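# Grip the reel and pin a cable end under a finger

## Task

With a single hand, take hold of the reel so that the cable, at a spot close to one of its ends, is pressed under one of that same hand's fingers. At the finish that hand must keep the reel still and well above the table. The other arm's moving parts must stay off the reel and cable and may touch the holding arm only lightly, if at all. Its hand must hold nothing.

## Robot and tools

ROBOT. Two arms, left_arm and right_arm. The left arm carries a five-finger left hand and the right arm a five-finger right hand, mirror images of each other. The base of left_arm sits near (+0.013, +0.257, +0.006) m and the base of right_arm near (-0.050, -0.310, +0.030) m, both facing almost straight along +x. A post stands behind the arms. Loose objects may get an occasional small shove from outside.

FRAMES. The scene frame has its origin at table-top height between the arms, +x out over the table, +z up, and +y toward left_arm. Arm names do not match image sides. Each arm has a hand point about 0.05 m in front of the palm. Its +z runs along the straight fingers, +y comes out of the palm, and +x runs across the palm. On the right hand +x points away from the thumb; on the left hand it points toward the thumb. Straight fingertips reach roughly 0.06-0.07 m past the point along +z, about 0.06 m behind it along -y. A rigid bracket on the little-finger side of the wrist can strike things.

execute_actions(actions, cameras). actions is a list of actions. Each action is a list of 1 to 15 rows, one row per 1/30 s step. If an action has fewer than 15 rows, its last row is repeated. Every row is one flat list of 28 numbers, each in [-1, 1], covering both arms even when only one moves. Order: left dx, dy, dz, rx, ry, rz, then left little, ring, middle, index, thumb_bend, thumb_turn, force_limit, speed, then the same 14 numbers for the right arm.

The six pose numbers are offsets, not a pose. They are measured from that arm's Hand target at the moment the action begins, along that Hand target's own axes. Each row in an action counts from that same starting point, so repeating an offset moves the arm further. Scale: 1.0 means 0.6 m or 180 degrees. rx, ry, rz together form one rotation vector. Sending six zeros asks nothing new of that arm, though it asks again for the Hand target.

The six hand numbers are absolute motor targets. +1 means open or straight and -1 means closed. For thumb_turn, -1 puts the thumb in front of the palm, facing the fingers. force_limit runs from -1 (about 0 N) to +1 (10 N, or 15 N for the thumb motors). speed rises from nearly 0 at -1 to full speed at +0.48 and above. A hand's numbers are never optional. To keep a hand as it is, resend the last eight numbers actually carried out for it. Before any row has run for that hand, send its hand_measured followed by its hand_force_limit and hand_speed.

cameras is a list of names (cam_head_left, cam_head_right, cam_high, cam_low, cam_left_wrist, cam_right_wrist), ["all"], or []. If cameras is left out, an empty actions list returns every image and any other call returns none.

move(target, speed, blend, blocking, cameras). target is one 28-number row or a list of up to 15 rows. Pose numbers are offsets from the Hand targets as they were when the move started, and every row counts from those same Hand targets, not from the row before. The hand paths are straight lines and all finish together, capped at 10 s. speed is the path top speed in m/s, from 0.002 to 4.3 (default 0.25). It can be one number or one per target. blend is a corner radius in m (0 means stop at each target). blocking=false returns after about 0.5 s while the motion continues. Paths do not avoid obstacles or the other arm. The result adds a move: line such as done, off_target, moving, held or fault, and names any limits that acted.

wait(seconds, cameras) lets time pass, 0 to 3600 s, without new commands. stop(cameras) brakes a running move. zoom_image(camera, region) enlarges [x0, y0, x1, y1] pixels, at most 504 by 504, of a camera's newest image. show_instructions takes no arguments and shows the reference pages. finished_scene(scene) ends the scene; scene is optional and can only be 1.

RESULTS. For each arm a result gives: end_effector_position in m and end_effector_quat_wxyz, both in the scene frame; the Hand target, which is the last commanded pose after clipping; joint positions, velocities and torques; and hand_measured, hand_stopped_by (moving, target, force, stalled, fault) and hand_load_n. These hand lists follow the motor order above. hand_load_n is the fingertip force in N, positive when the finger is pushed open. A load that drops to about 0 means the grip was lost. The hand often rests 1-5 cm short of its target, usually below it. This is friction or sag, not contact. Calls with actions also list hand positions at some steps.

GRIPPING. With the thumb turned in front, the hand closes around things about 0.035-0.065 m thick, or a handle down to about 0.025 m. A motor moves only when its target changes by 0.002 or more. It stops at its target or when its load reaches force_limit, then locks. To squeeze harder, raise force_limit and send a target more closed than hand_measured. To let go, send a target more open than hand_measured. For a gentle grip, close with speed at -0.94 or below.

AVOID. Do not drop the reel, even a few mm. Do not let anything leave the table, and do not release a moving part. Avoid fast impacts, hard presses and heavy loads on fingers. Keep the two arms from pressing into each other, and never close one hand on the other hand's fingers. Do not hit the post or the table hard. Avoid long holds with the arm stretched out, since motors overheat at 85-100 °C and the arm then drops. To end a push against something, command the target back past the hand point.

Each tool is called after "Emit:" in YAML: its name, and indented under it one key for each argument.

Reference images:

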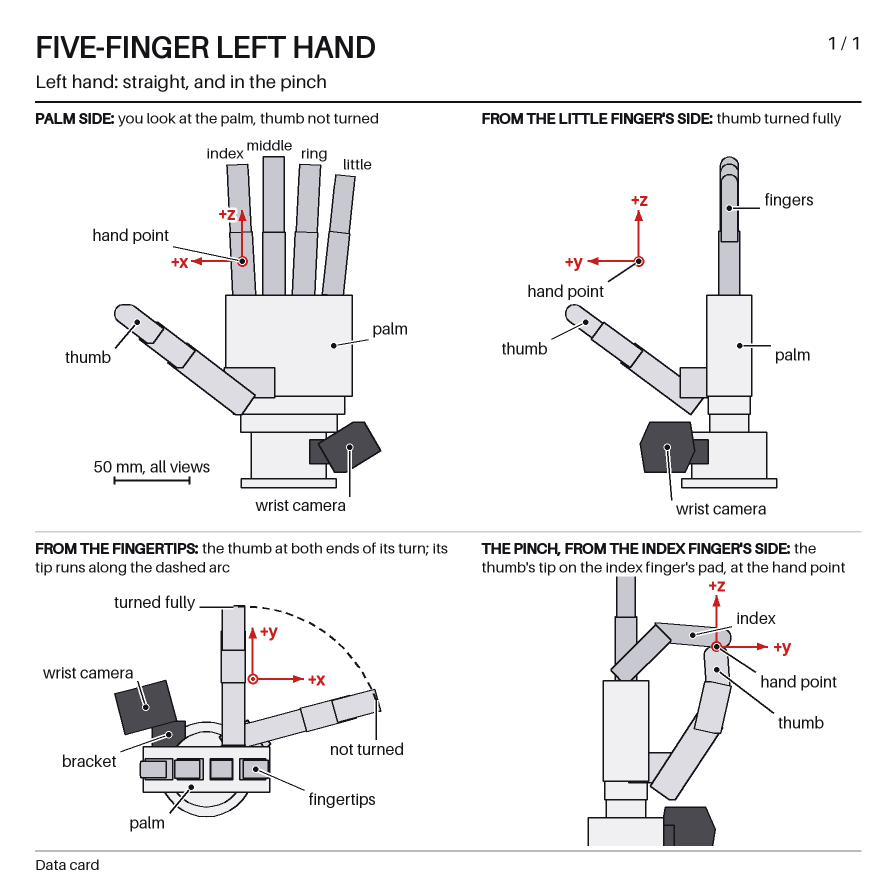

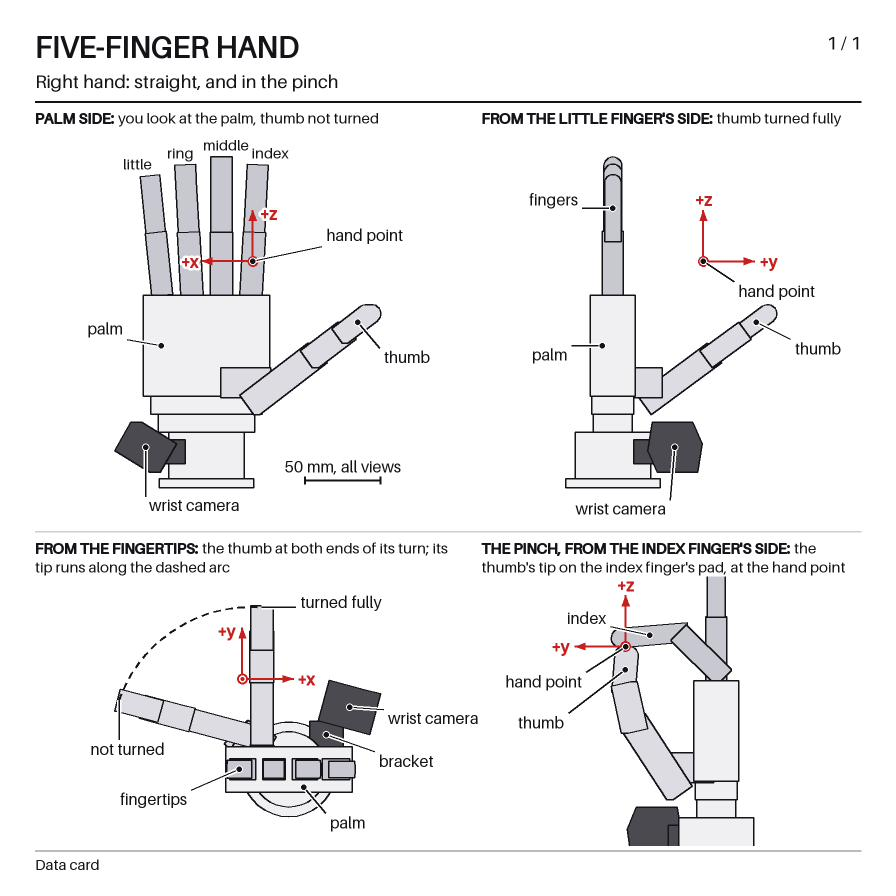

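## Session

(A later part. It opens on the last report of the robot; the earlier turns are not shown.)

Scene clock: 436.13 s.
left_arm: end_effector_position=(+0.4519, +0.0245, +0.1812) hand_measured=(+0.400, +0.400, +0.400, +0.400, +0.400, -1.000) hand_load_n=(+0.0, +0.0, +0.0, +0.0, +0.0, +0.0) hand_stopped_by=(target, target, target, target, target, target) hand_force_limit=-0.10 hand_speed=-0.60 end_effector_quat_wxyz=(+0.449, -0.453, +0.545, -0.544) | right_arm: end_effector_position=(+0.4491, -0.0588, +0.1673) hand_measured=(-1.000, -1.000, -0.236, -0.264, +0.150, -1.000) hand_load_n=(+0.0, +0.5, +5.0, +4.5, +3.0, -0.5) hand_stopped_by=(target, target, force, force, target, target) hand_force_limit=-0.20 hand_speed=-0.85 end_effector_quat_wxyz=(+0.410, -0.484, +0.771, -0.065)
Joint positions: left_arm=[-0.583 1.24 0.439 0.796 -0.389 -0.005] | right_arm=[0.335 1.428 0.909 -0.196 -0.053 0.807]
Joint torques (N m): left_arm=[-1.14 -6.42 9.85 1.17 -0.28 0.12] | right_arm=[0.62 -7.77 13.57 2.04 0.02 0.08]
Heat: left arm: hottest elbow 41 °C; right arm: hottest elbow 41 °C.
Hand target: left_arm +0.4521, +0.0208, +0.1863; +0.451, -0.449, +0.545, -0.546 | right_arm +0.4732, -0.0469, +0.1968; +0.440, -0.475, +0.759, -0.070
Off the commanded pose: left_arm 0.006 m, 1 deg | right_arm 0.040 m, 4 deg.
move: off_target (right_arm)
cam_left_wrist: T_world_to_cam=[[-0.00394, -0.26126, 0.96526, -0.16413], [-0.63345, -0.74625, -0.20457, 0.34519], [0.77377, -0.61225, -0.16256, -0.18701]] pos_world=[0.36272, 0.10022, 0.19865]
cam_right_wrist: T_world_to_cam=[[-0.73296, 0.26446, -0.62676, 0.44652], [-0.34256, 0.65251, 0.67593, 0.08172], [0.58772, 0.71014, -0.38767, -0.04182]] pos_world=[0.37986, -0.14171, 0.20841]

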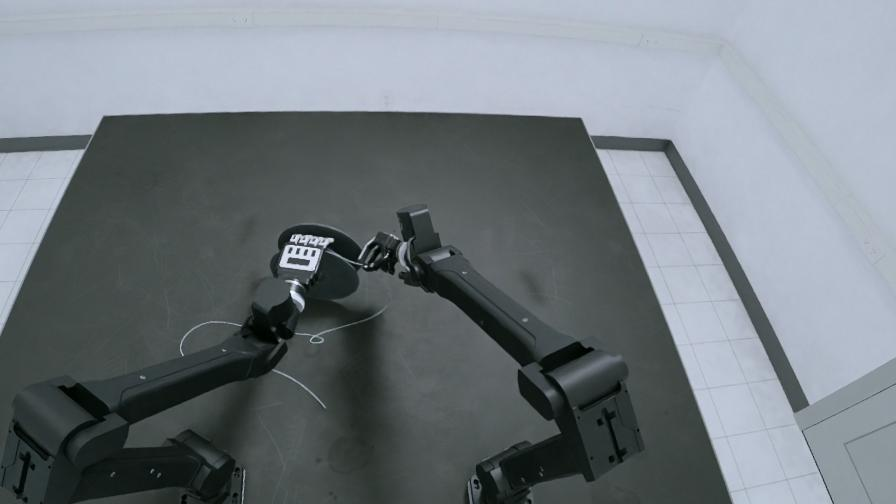

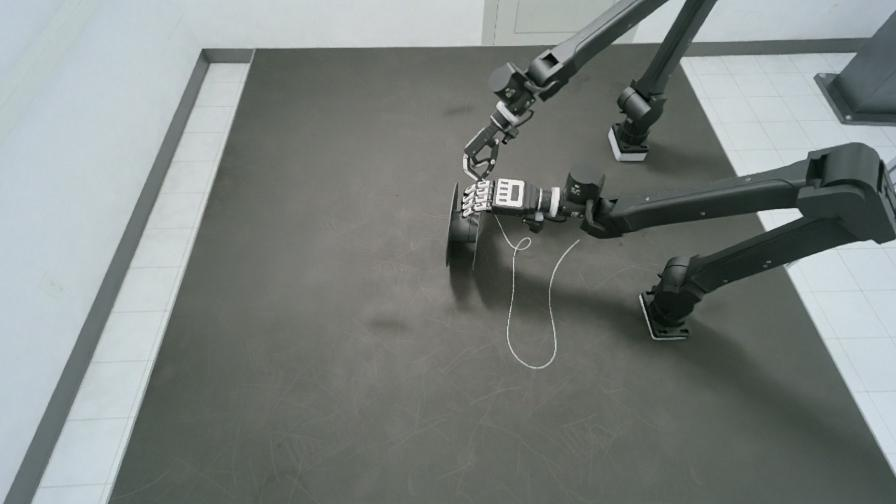

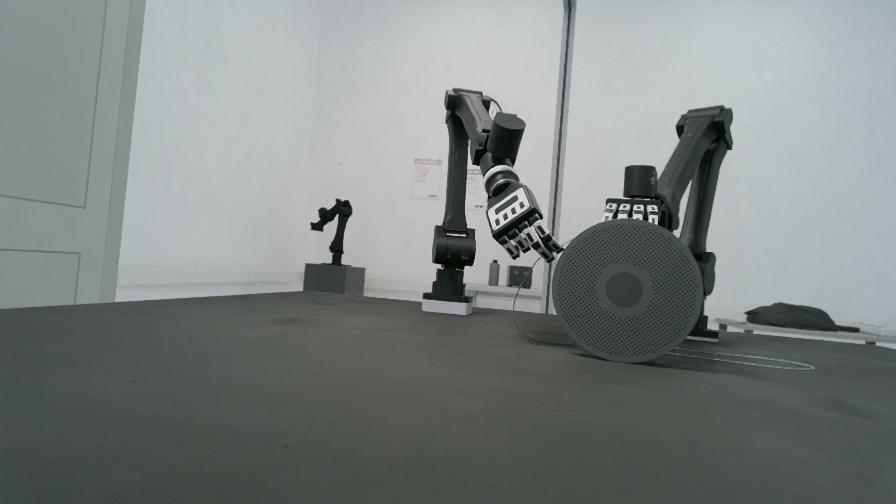

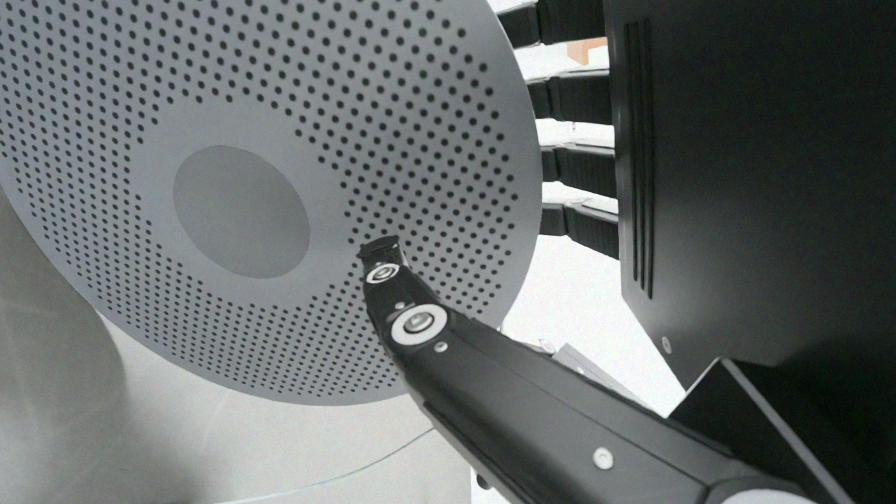

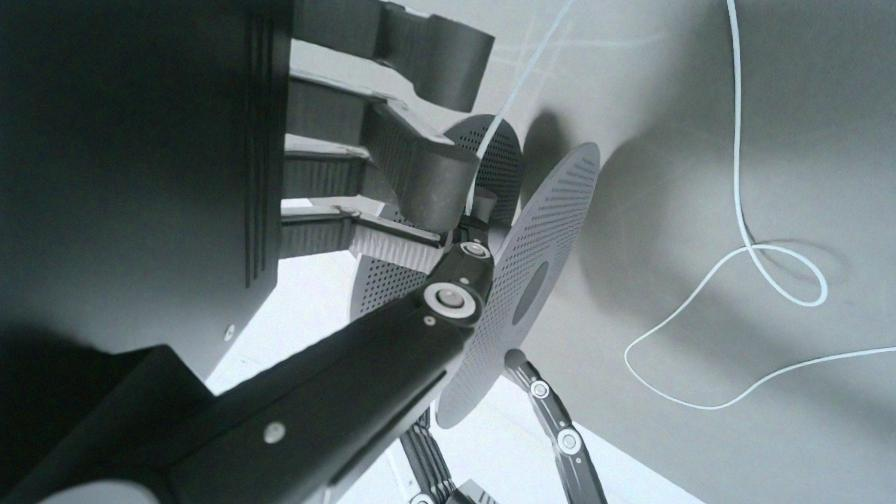

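Emit:
move:
  target: [0,0,0,0,0,0,-0.6,-0.7,-0.7,-0.6,0.0,-1,0.1,-0.88, 0,0,0,0,0,0,-1,-1,-0.6,-0.5,0.15,-1,-0.2,-0.85]
  cameras: ["cam_head_left","cam_high","cam_low","cam_left_wrist","cam_right_wrist"]

Emit:
zoom_image:
  camera: "cam_head_left"
  region: [300, 210, 400, 290]

Emit:
zoom_image:
  camera: "cam_high"
  region: [420, 120, 540, 240]

Emit:
zoom_image:
  camera: "cam_low"
  region: [520, 180, 720, 300]

Scene clock: 439.33 s.
left_arm: end_effector_position=(+0.4520, +0.0247, +0.1812) hand_measured=(-0.288, -0.222, -0.210, -0.188, +0.086, -1.000) hand_load_n=(+5.5, +0.0, +5.0, +12.5, +7.5, +2.5) hand_stopped_by=(force, force, force, force, force, target) hand_force_limit=0.10 hand_speed=-0.88 end_effector_quat_wxyz=(+0.449, -0.453, +0.545, -0.544) | right_arm: end_effector_position=(+0.4492, -0.0587, +0.1673) hand_measured=(-1.000, -1.000, -0.236, -0.264, +0.150, -1.000) hand_load_n=(+0.0, +0.0, +5.0, +5.0, +3.0, -0.5) hand_stopped_by=(target, target, force, force, target, target) hand_force_limit=-0.20 hand_speed=-0.85 end_effector_quat_wxyz=(+0.410, -0.483, +0.771, -0.065)
Joint positions: left_arm=[-0.583 1.24 0.439 0.796 -0.39 -0.005] | right_arm=[0.335 1.428 0.909 -0.196 -0.053 0.807]
Joint torques (N m): left_arm=[-1.14 -6.48 9.83 1.17 -0.26 0.12] | right_arm=[0.56 -7.82 13.57 2.06 0.02 0.07]
Heat: left arm: hottest elbow 41 °C; right arm: hottest elbow 41 °C.
Hand target: left_arm +0.4521, +0.0209, +0.1863; +0.451, -0.449, +0.545, -0.546 | right_arm +0.4731, -0.0468, +0.1968; +0.440, -0.475, +0.759, -0.070
Off the commanded pose: left_arm 0.006 m, 1 deg | right_arm 0.040 m, 4 deg.
move: done
cam_left_wrist: T_world_to_cam=[[-0.00375, -0.26128, 0.96526, -0.16417], [-0.63286, -0.74675, -0.20459, 0.3451], [0.77426, -0.61164, -0.16255, -0.18719]] pos_world=[0.36272, 0.10032, 0.19865]
cam_right_wrist: T_world_to_cam=[[-0.73301, 0.2648, -0.62656, 0.44655], [-0.34231, 0.65239, 0.67618, 0.08155], [0.58781, 0.71012, -0.38756, -0.04188]] pos_world=[0.37986, -0.14171, 0.20841]

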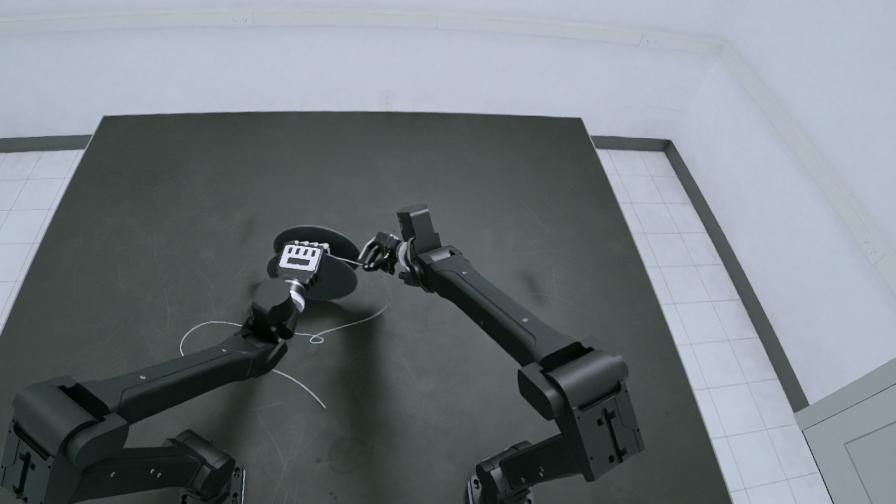

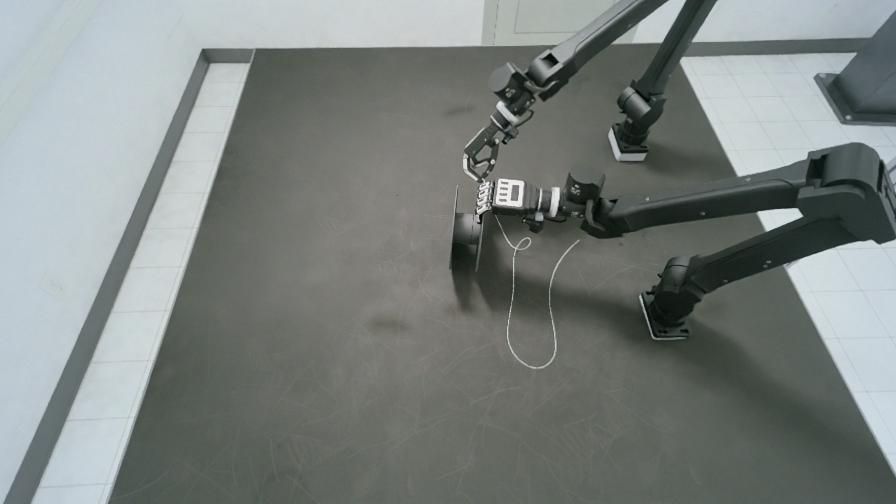

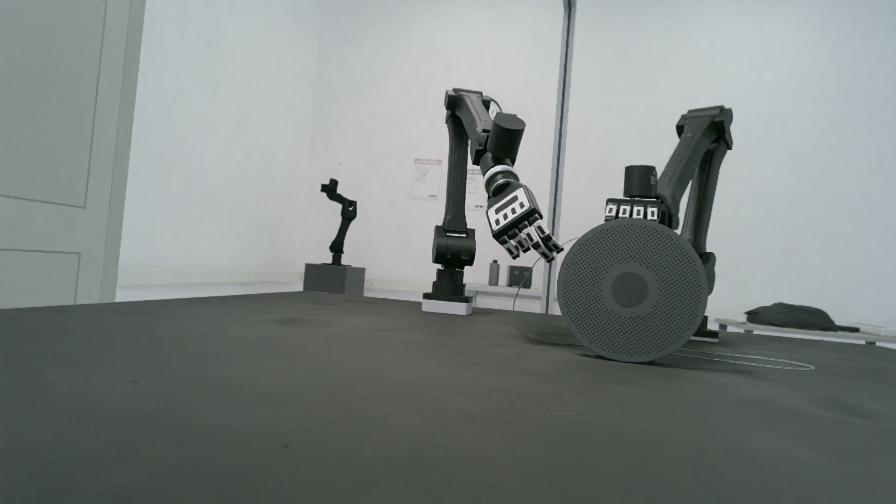

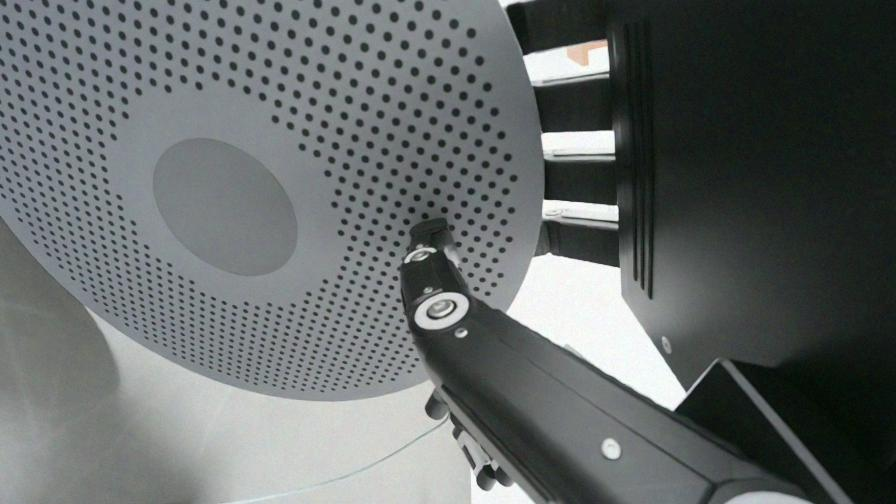

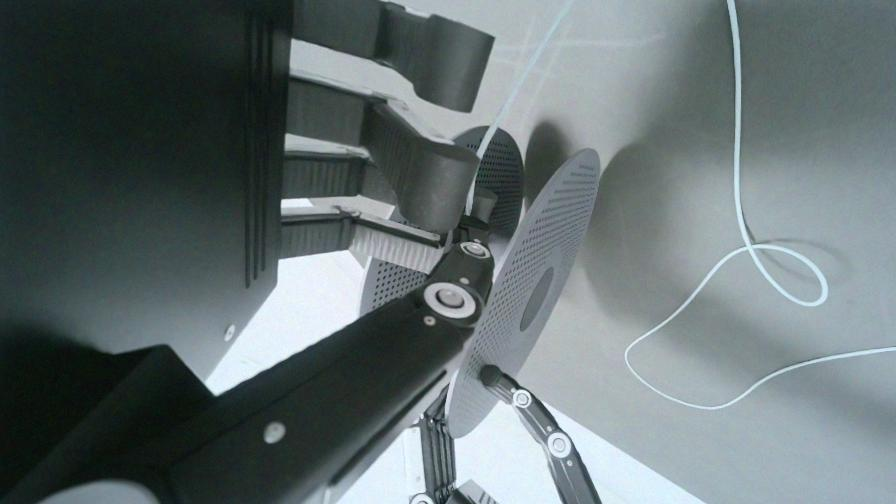

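Scaled by 5.040 from the camera's image (finer frame: 1280x720).

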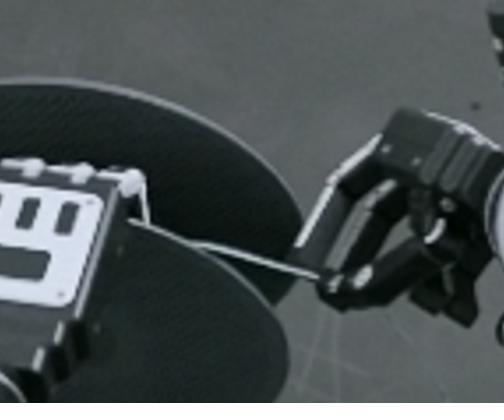

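Scaled by 4.200 from the camera's image (finer frame: 1280x720).

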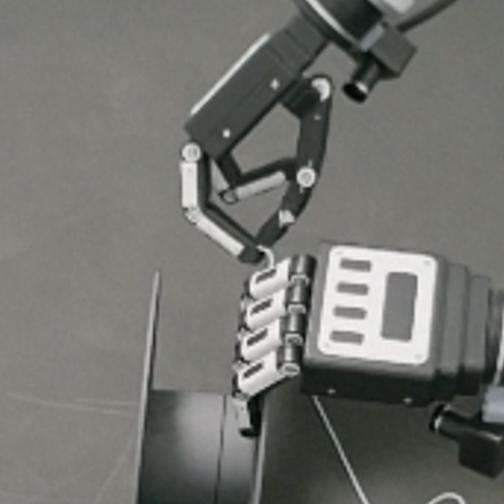

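Scaled by 2.520 from the camera's image (finer frame: 1280x720).

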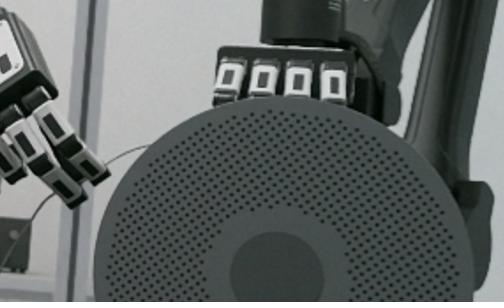

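Emit:
move:
  target: [0,0,0,0,0,0,-0.6,-0.7,-0.7,-0.6,-0.2,-1,0.1,-0.92, 0,0,0,0,0,0,-1,-1,-0.6,-0.5,0.15,-1,-0.2,-0.85]
  cameras: ["cam_head_right","cam_left_wrist"]

Emit:
zoom_image:
  camera: "cam_head_right"
  region: [300, 210, 400, 290]

Scene clock: 441.67 s.
left_arm: end_effector_position=(+0.4520, +0.0247, +0.1812) hand_measured=(-0.288, -0.222, -0.210, -0.188, +0.084, -1.000) hand_load_n=(+5.5, +0.0, +5.0, +12.5, +8.5, +2.0) hand_stopped_by=(force, force, force, force, force, target) hand_force_limit=0.10 hand_speed=-0.92 end_effector_quat_wxyz=(+0.449, -0.453, +0.545, -0.544) | right_arm: end_effector_position=(+0.4492, -0.0587, +0.1673) hand_measured=(-1.000, -1.000, -0.236, -0.264, +0.150, -1.000) hand_load_n=(+0.5, +0.0, +5.0, +4.5, +3.0, -0.5) hand_stopped_by=(target, target, force, force, target, target) hand_force_limit=-0.20 hand_speed=-0.85 end_effector_quat_wxyz=(+0.410, -0.483, +0.771, -0.065)
Joint positions: left_arm=[-0.583 1.24 0.439 0.796 -0.39 -0.005] | right_arm=[0.335 1.428 0.909 -0.196 -0.053 0.807]
Joint torques (N m): left_arm=[-1.08 -6.53 9.84 1.16 -0.25 0.11] | right_arm=[0.56 -7.88 13.55 2.07 0.02 0.07]
Heat: left arm: hottest elbow 41 °C; right arm: hottest elbow 41 °C.
Hand target: left_arm +0.4521, +0.0209, +0.1863; +0.451, -0.449, +0.545, -0.546 | right_arm +0.4731, -0.0468, +0.1968; +0.440, -0.475, +0.759, -0.070
Off the commanded pose: left_arm 0.006 m, 1 deg | right_arm 0.040 m, 4 deg.
move: done
cam_left_wrist: T_world_to_cam=[[-0.00375, -0.26128, 0.96526, -0.16417], [-0.63286, -0.74675, -0.20459, 0.3451], [0.77426, -0.61164, -0.16255, -0.18719]] pos_world=[0.36272, 0.10032, 0.19865]

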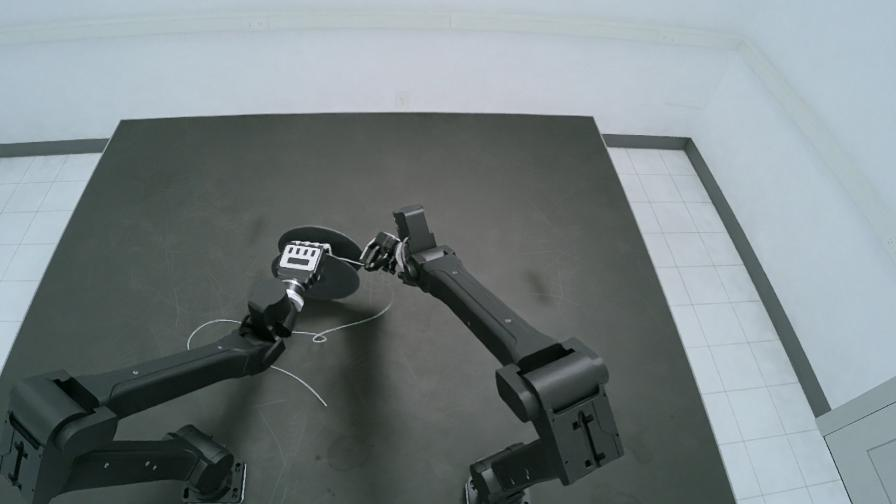

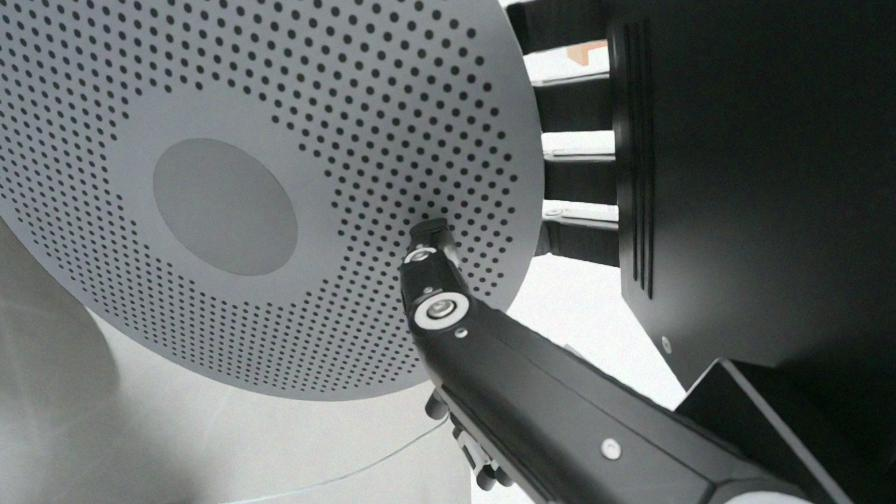

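Scaled by 5.040 from the camera's image (finer frame: 1280x720).

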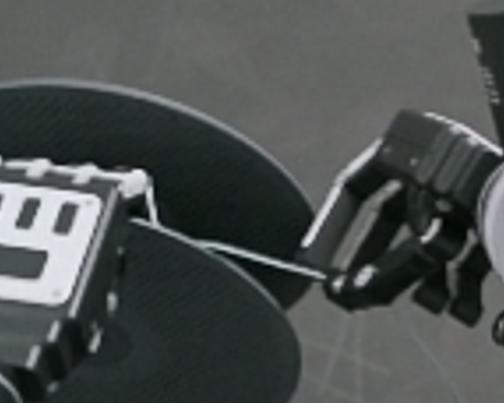

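Emit:
move:
  target: [0,0,0,0,0,0,-0.6,-0.7,-0.7,-0.6,-0.2,-1,0.1,-0.92, 0,0,0,0,0,0,-1,-1,0.4,0.4,0.5,-1,-0.2,-0.8]
  cameras: ["cam_head_left","cam_high","cam_low","cam_right_wrist"]

Emit:
zoom_image:
  camera: "cam_head_left"
  region: [300, 210, 400, 290]

Emit:
zoom_image:
  camera: "cam_high"
  region: [420, 120, 540, 240]

Emit:
zoom_image:
  camera: "cam_low"
  region: [480, 180, 720, 350]

Scene clock: 444.23 s.
left_arm: end_effector_position=(+0.4520, +0.0247, +0.1812) hand_measured=(-0.288, -0.222, -0.210, -0.188, +0.084, -1.000) hand_load_n=(+5.5, +0.0, +5.0, +12.5, +8.5, +2.5) hand_stopped_by=(force, force, force, force, force, target) hand_force_limit=0.10 hand_speed=-0.92 end_effector_quat_wxyz=(+0.449, -0.453, +0.545, -0.544) | right_arm: end_effector_position=(+0.4492, -0.0588, +0.1673) hand_measured=(-1.000, -1.000, +0.400, +0.400, +0.500, -1.000) hand_load_n=(+0.0, +0.0, +0.0, +0.0, +0.0, -0.5) hand_stopped_by=(target, target, target, target, target, target) hand_force_limit=-0.20 hand_speed=-0.80 end_effector_quat_wxyz=(+0.410, -0.483, +0.771, -0.065)
Joint positions: left_arm=[-0.583 1.24 0.439 0.796 -0.39 -0.005] | right_arm=[0.335 1.428 0.909 -0.196 -0.052 0.808]
Joint torques (N m): left_arm=[-1.08 -6.48 9.83 1.17 -0.26 0.12] | right_arm=[0.5 -7.88 13.55 2.06 0.02 0.07]
Heat: left arm: hottest elbow 41 °C; right arm: hottest elbow 41 °C.
Hand target: left_arm +0.4521, +0.0209, +0.1863; +0.451, -0.449, +0.545, -0.546 | right_arm +0.4732, -0.0469, +0.1968; +0.440, -0.475, +0.759, -0.070
Off the commanded pose: left_arm 0.006 m, 1 deg | right_arm 0.040 m, 4 deg.
move: done
cam_right_wrist: T_world_to_cam=[[-0.73289, 0.26526, -0.6265, 0.44663], [-0.34189, 0.65255, 0.67624, 0.08144], [0.5882, 0.7098, -0.38756, -0.04213]] pos_world=[0.37996, -0.14171, 0.20841]

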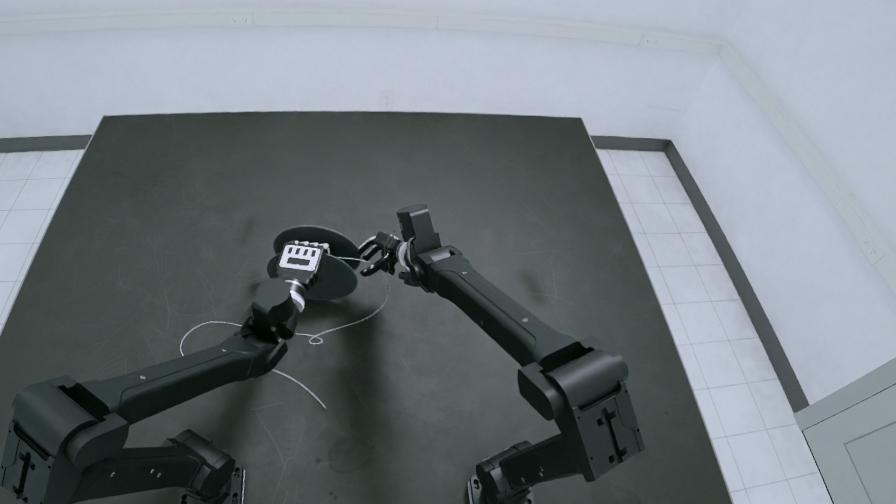

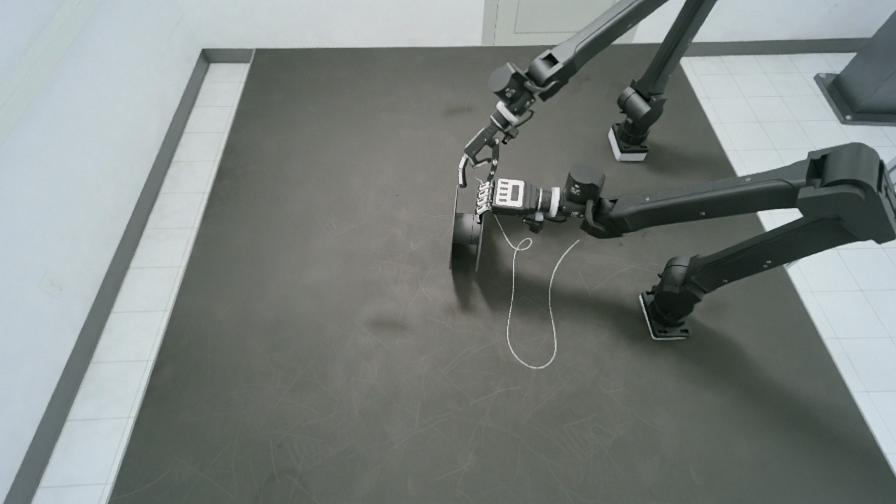

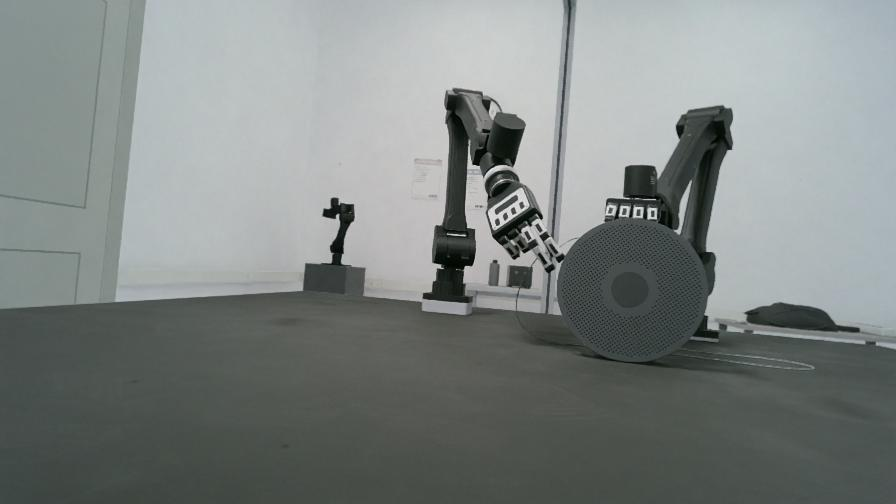

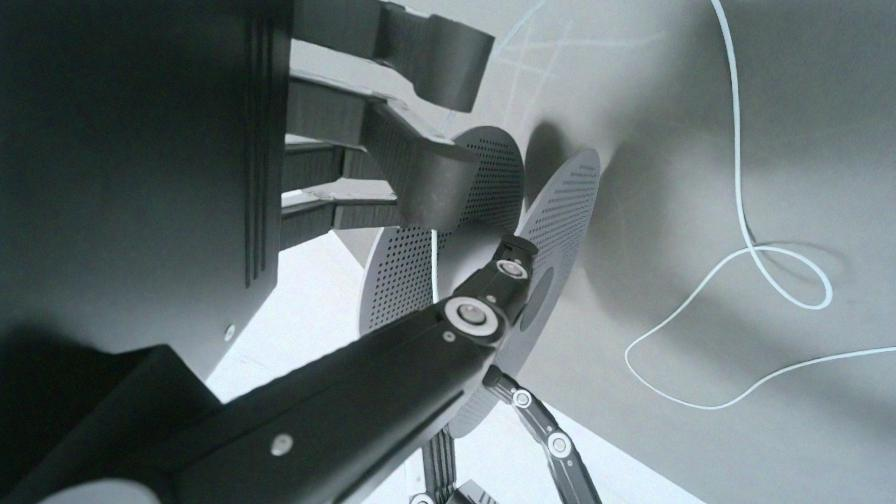

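Scaled by 5.040 from the camera's image (finer frame: 1280x720).

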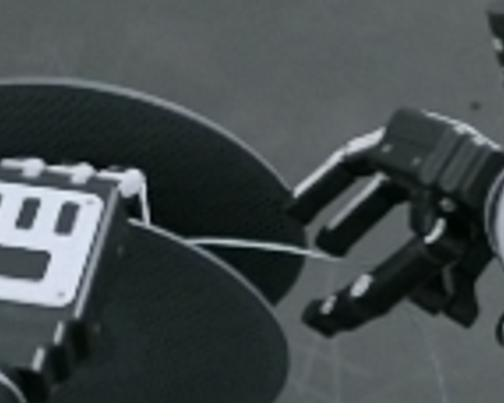

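Scaled by 4.200 from the camera's image (finer frame: 1280x720).

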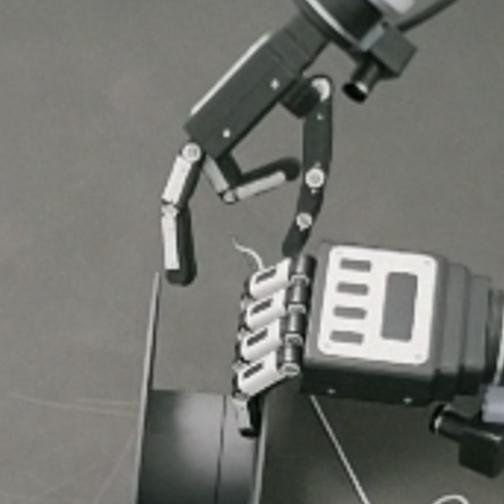

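Scaled by 2.100 from the camera's image (finer frame: 1280x720).

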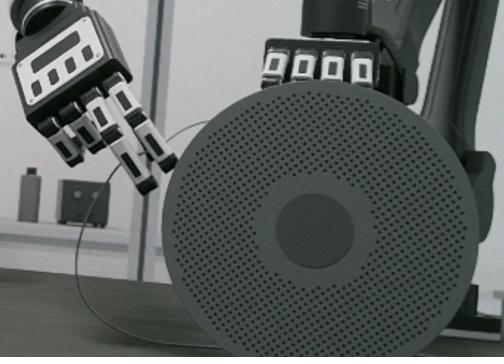

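Emit:
move:
  target: [0,0,0,0,0,0,-0.6,-0.7,-0.7,-0.6,-0.2,-1,0.1,-0.92, 0.0604,-0.0583,-0.1753,0,0,0,-1,-1,0.4,0.4,0.5,-1,-0.2,-0.8]
  speed: 0.06
  cameras: ["cam_head_left","cam_high","cam_low","cam_right_wrist"]

Emit:
zoom_image:
  camera: "cam_head_left"
  region: [280, 210, 440, 330]

Emit:
zoom_image:
  camera: "cam_high"
  region: [420, 100, 560, 240]

Emit:
zoom_image:
  camera: "cam_low"
  region: [440, 150, 720, 370]

Scene clock: 447.77 s.
left_arm: end_effector_position=(+0.4520, +0.0247, +0.1812) hand_measured=(-0.288, -0.222, -0.210, -0.188, +0.084, -1.000) hand_load_n=(+5.5, +0.0, +5.0, +12.5, +8.5, +2.5) hand_stopped_by=(force, force, force, force, force, target) hand_force_limit=0.10 hand_speed=-0.92 end_effector_quat_wxyz=(+0.449, -0.453, +0.545, -0.544) | right_arm: end_effector_position=(+0.4167, -0.1232, +0.2584) hand_measured=(-1.000, -1.000, +0.400, +0.400, +0.500, -1.000) hand_load_n=(+0.0, +0.0, +0.0, +0.0, +0.0, +0.0) hand_stopped_by=(target, target, target, target, target, target) hand_force_limit=-0.20 hand_speed=-0.80 end_effector_quat_wxyz=(+0.443, -0.472, +0.759, -0.069)
Joint positions: left_arm=[-0.583 1.24 0.439 0.796 -0.39 -0.005] | right_arm=[0.195 1.174 0.899 -0.378 -0.166 0.733]
Joint torques (N m): left_arm=[-1.08 -6.42 9.84 1.16 -0.26 0.11] | right_arm=[-0.67 -6.48 8.94 1.25 -0.33 -0.1]
Heat: left arm: hottest elbow 41 °C; right arm: hottest elbow 41 °C.
Hand target: left_arm +0.4521, +0.0209, +0.1863; +0.451, -0.449, +0.545, -0.546 | right_arm +0.4131, -0.1267, +0.2568; +0.440, -0.475, +0.759, -0.070
Off the commanded pose: left_arm 0.006 m, 1 deg | right_arm 0.005 m, 0 deg.
move: done
cam_right_wrist: T_world_to_cam=[[-0.68978, 0.2897, -0.66354, 0.49154], [-0.38256, 0.63225, 0.67373, 0.06579], [0.6147, 0.71857, -0.32528, 0.03204]] pos_world=[0.34453, -0.20702, 0.29226]

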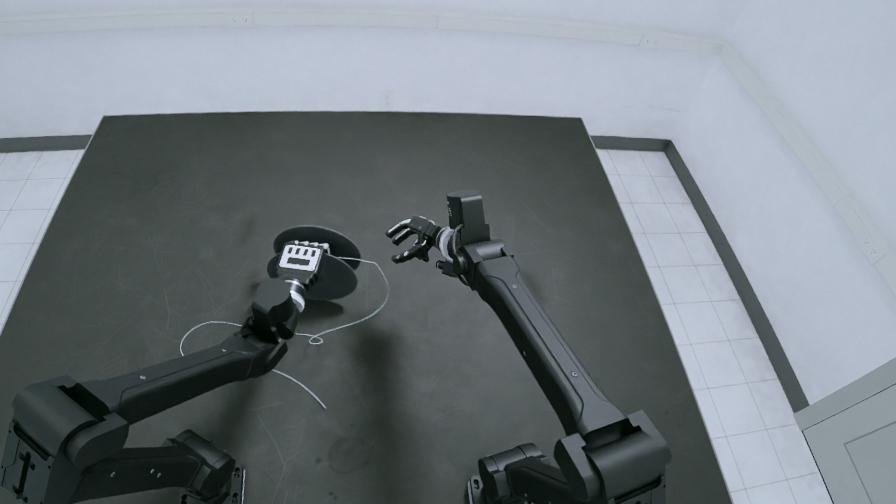

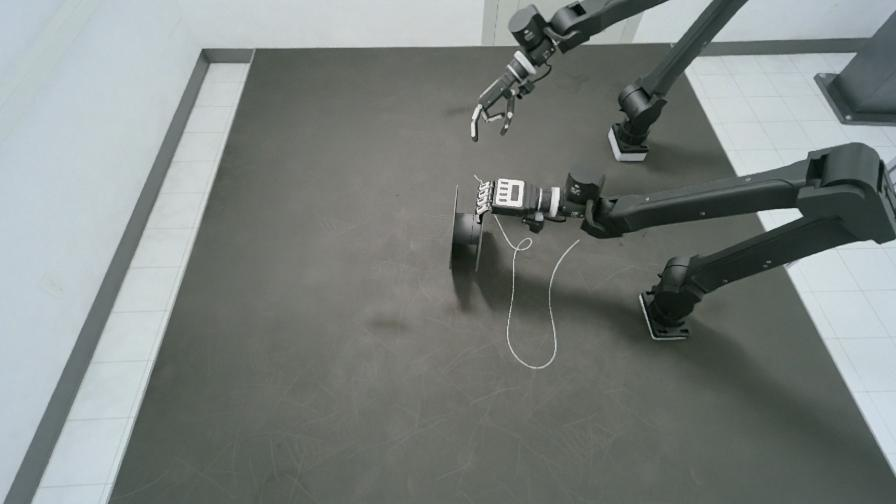

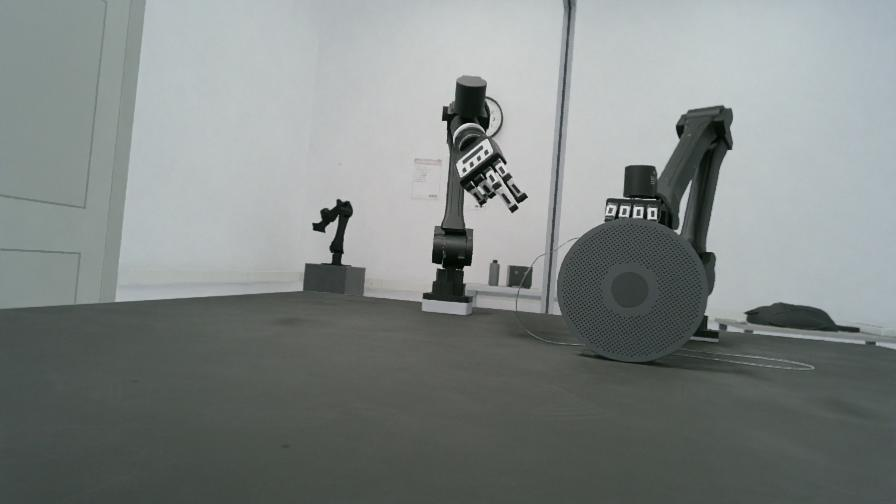

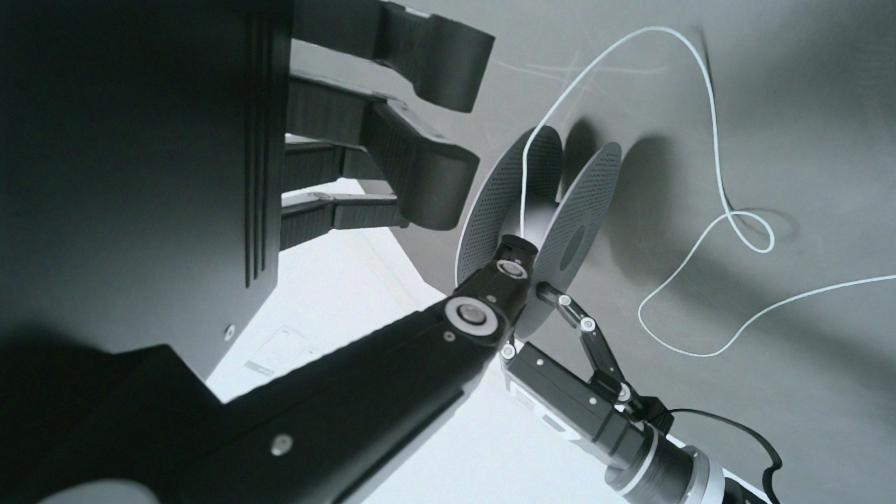

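Scaled by 3.150 from the camera's image (finer frame: 1280x720).

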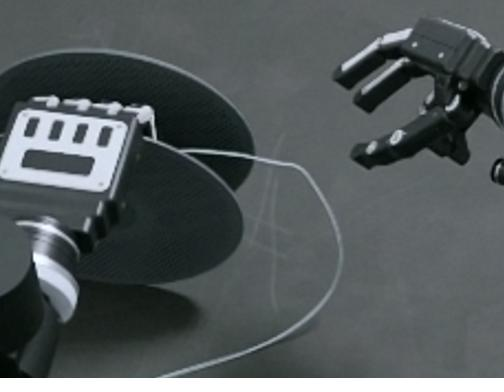

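Scaled by 3.600 from the camera's image (finer frame: 1280x720).

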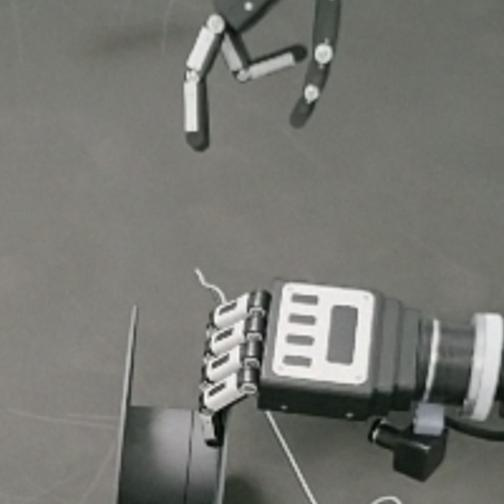

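Scaled by 1.800 from the camera's image (finer frame: 1280x720).

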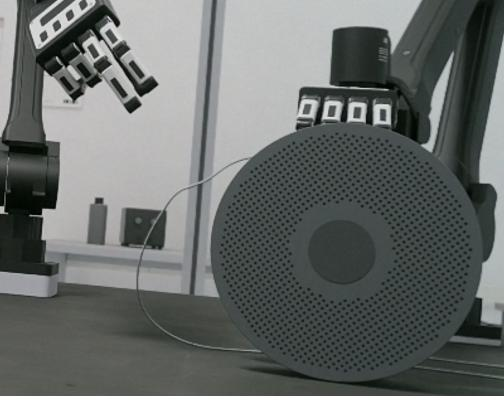

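Emit:
move:
  target: [0,0,0,0,0,0,-0.6,-0.7,-0.7,-0.6,-0.2,-1,0.1,-0.92, 0.2783,-0.1626,-0.3574,0,0,0,1,1,1,1,1,-1,-0.2,-0.5]
  speed: 0.15
  cameras: ["cam_right_wrist","cam_high"]

Scene clock: 451.00 s.
left_arm: end_effector_position=(+0.4520, +0.0247, +0.1812) hand_measured=(-0.288, -0.222, -0.210, -0.188, +0.084, -1.000) hand_load_n=(+5.5, +0.0, +5.0, +12.5, +8.5, +2.5) hand_stopped_by=(force, force, force, force, force, target) hand_force_limit=0.10 hand_speed=-0.92 end_effector_quat_wxyz=(+0.449, -0.453, +0.545, -0.544) | right_arm: end_effector_position=(+0.2839, -0.3702, +0.3130) hand_measured=(+1.000, +1.000, +1.000, +1.000, +1.000, -1.000) hand_load_n=(+0.0, +0.0, +0.0, +0.0, +0.0, +0.0) hand_stopped_by=(target, target, target, target, target, target) hand_force_limit=-0.20 hand_speed=-0.50 end_effector_quat_wxyz=(+0.432, -0.465, +0.771, -0.050)
Joint positions: left_arm=[-0.583 1.24 0.439 0.796 -0.39 -0.005] | right_arm=[-0.662 0.997 0.976 -1.024 -0.768 0.038]
Joint torques (N m): left_arm=[-1.08 -6.48 9.83 1.16 -0.26 0.12] | right_arm=[-0.03 -2.9 14.27 0.61 -0.75 -0.13]
Heat: left arm: hottest elbow 41 °C; right arm: hottest elbow 41 °C.
Hand target: left_arm +0.4521, +0.0209, +0.1863; +0.451, -0.449, +0.545, -0.546 | right_arm +0.2926, -0.3768, +0.3367; +0.440, -0.475, +0.759, -0.070
Off the commanded pose: left_arm 0.006 m, 1 deg | right_arm 0.026 m, 3 deg.
move: off_target (right_arm)
cam_right_wrist: T_world_to_cam=[[-0.71648, 0.31155, -0.62417, 0.511], [-0.34789, 0.61597, 0.70679, 0.1082], [0.60467, 0.72355, -0.33295, 0.31591]] pos_world=[0.21274, -0.45443, 0.34766]
Images, in order (width x height): cam_high 896x504, cam_right_wrist 896x504.

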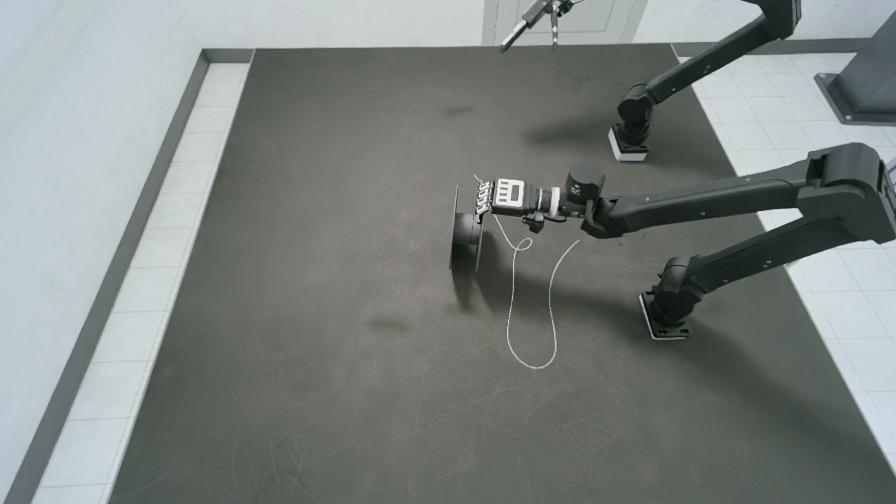

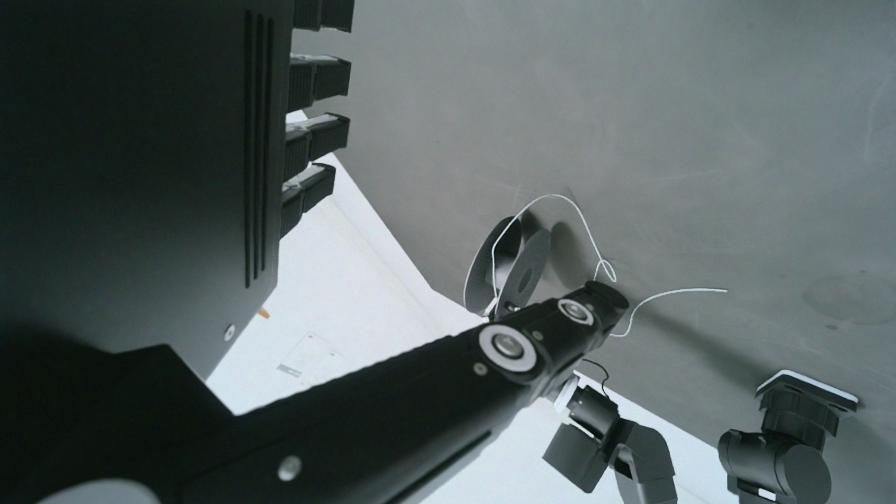

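Emit:
move:
  target: [0,0,0,0,0,0,-0.6,-0.75,-0.7,-0.6,-0.2,-1,0.1,-0.92, 0,0,0,0,0,0,1,1,1,1,1,-1,-0.2,-0.5]
  cameras: ["cam_left_wrist"]

Scene clock: 452.47 s.
left_arm: end_effector_position=(+0.4520, +0.0247, +0.1812) hand_measured=(-0.290, -0.250, -0.210, -0.188, +0.084, -1.000) hand_load_n=(+2.0, +8.0, +4.0, +12.5, +8.5, +2.5) hand_stopped_by=(force, force, force, force, force, target) hand_force_limit=0.10 hand_speed=-0.92 end_effector_quat_wxyz=(+0.449, -0.453, +0.545, -0.544) | right_arm: end_effector_position=(+0.2838, -0.3702, +0.3130) hand_measured=(+1.000, +1.000, +1.000, +1.000, +1.000, -1.000) hand_load_n=(+0.0, +0.0, +0.0, +0.0, +0.0, +0.0) hand_stopped_by=(target, target, target, target, target, target) hand_force_limit=-0.20 hand_speed=-0.50 end_effector_quat_wxyz=(+0.432, -0.466, +0.771, -0.050)
Joint positions: left_arm=[-0.583 1.24 0.439 0.796 -0.39 -0.005] | right_arm=[-0.662 0.997 0.976 -1.024 -0.768 0.038]
Joint torques (N m): left_arm=[-1.08 -6.48 9.84 1.16 -0.25 0.11] | right_arm=[0.03 -2.9 14.31 0.62 -0.74 -0.13]
Heat: left arm: hottest elbow 41 °C; right arm: hottest elbow 41 °C.
Hand target: left_arm +0.4521, +0.0209, +0.1863; +0.451, -0.449, +0.545, -0.546 | right_arm +0.2926, -0.3767, +0.3367; +0.440, -0.475, +0.759, -0.070
Off the commanded pose: left_arm 0.006 m, 1 deg | right_arm 0.026 m, 3 deg.
move: done
cam_left_wrist: T_world_to_cam=[[-0.00375, -0.26128, 0.96526, -0.16417], [-0.63286, -0.74675, -0.20459, 0.3451], [0.77426, -0.61164, -0.16255, -0.18719]] pos_world=[0.36272, 0.10032, 0.19865]

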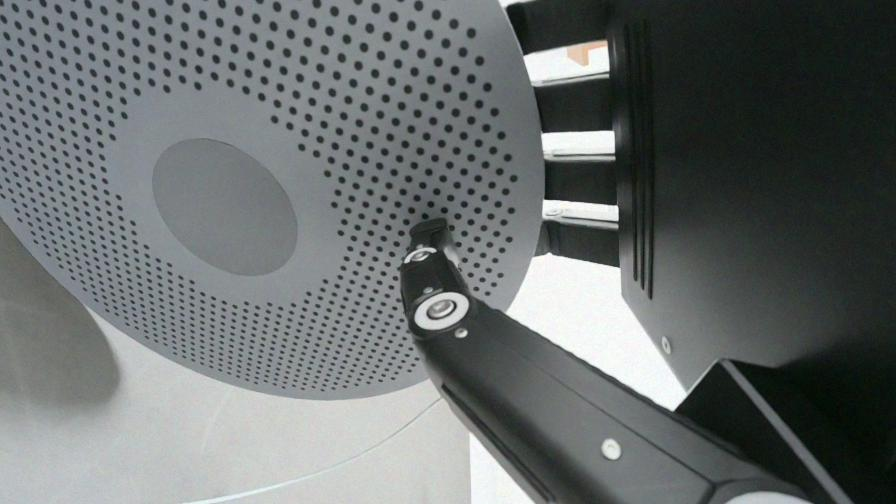

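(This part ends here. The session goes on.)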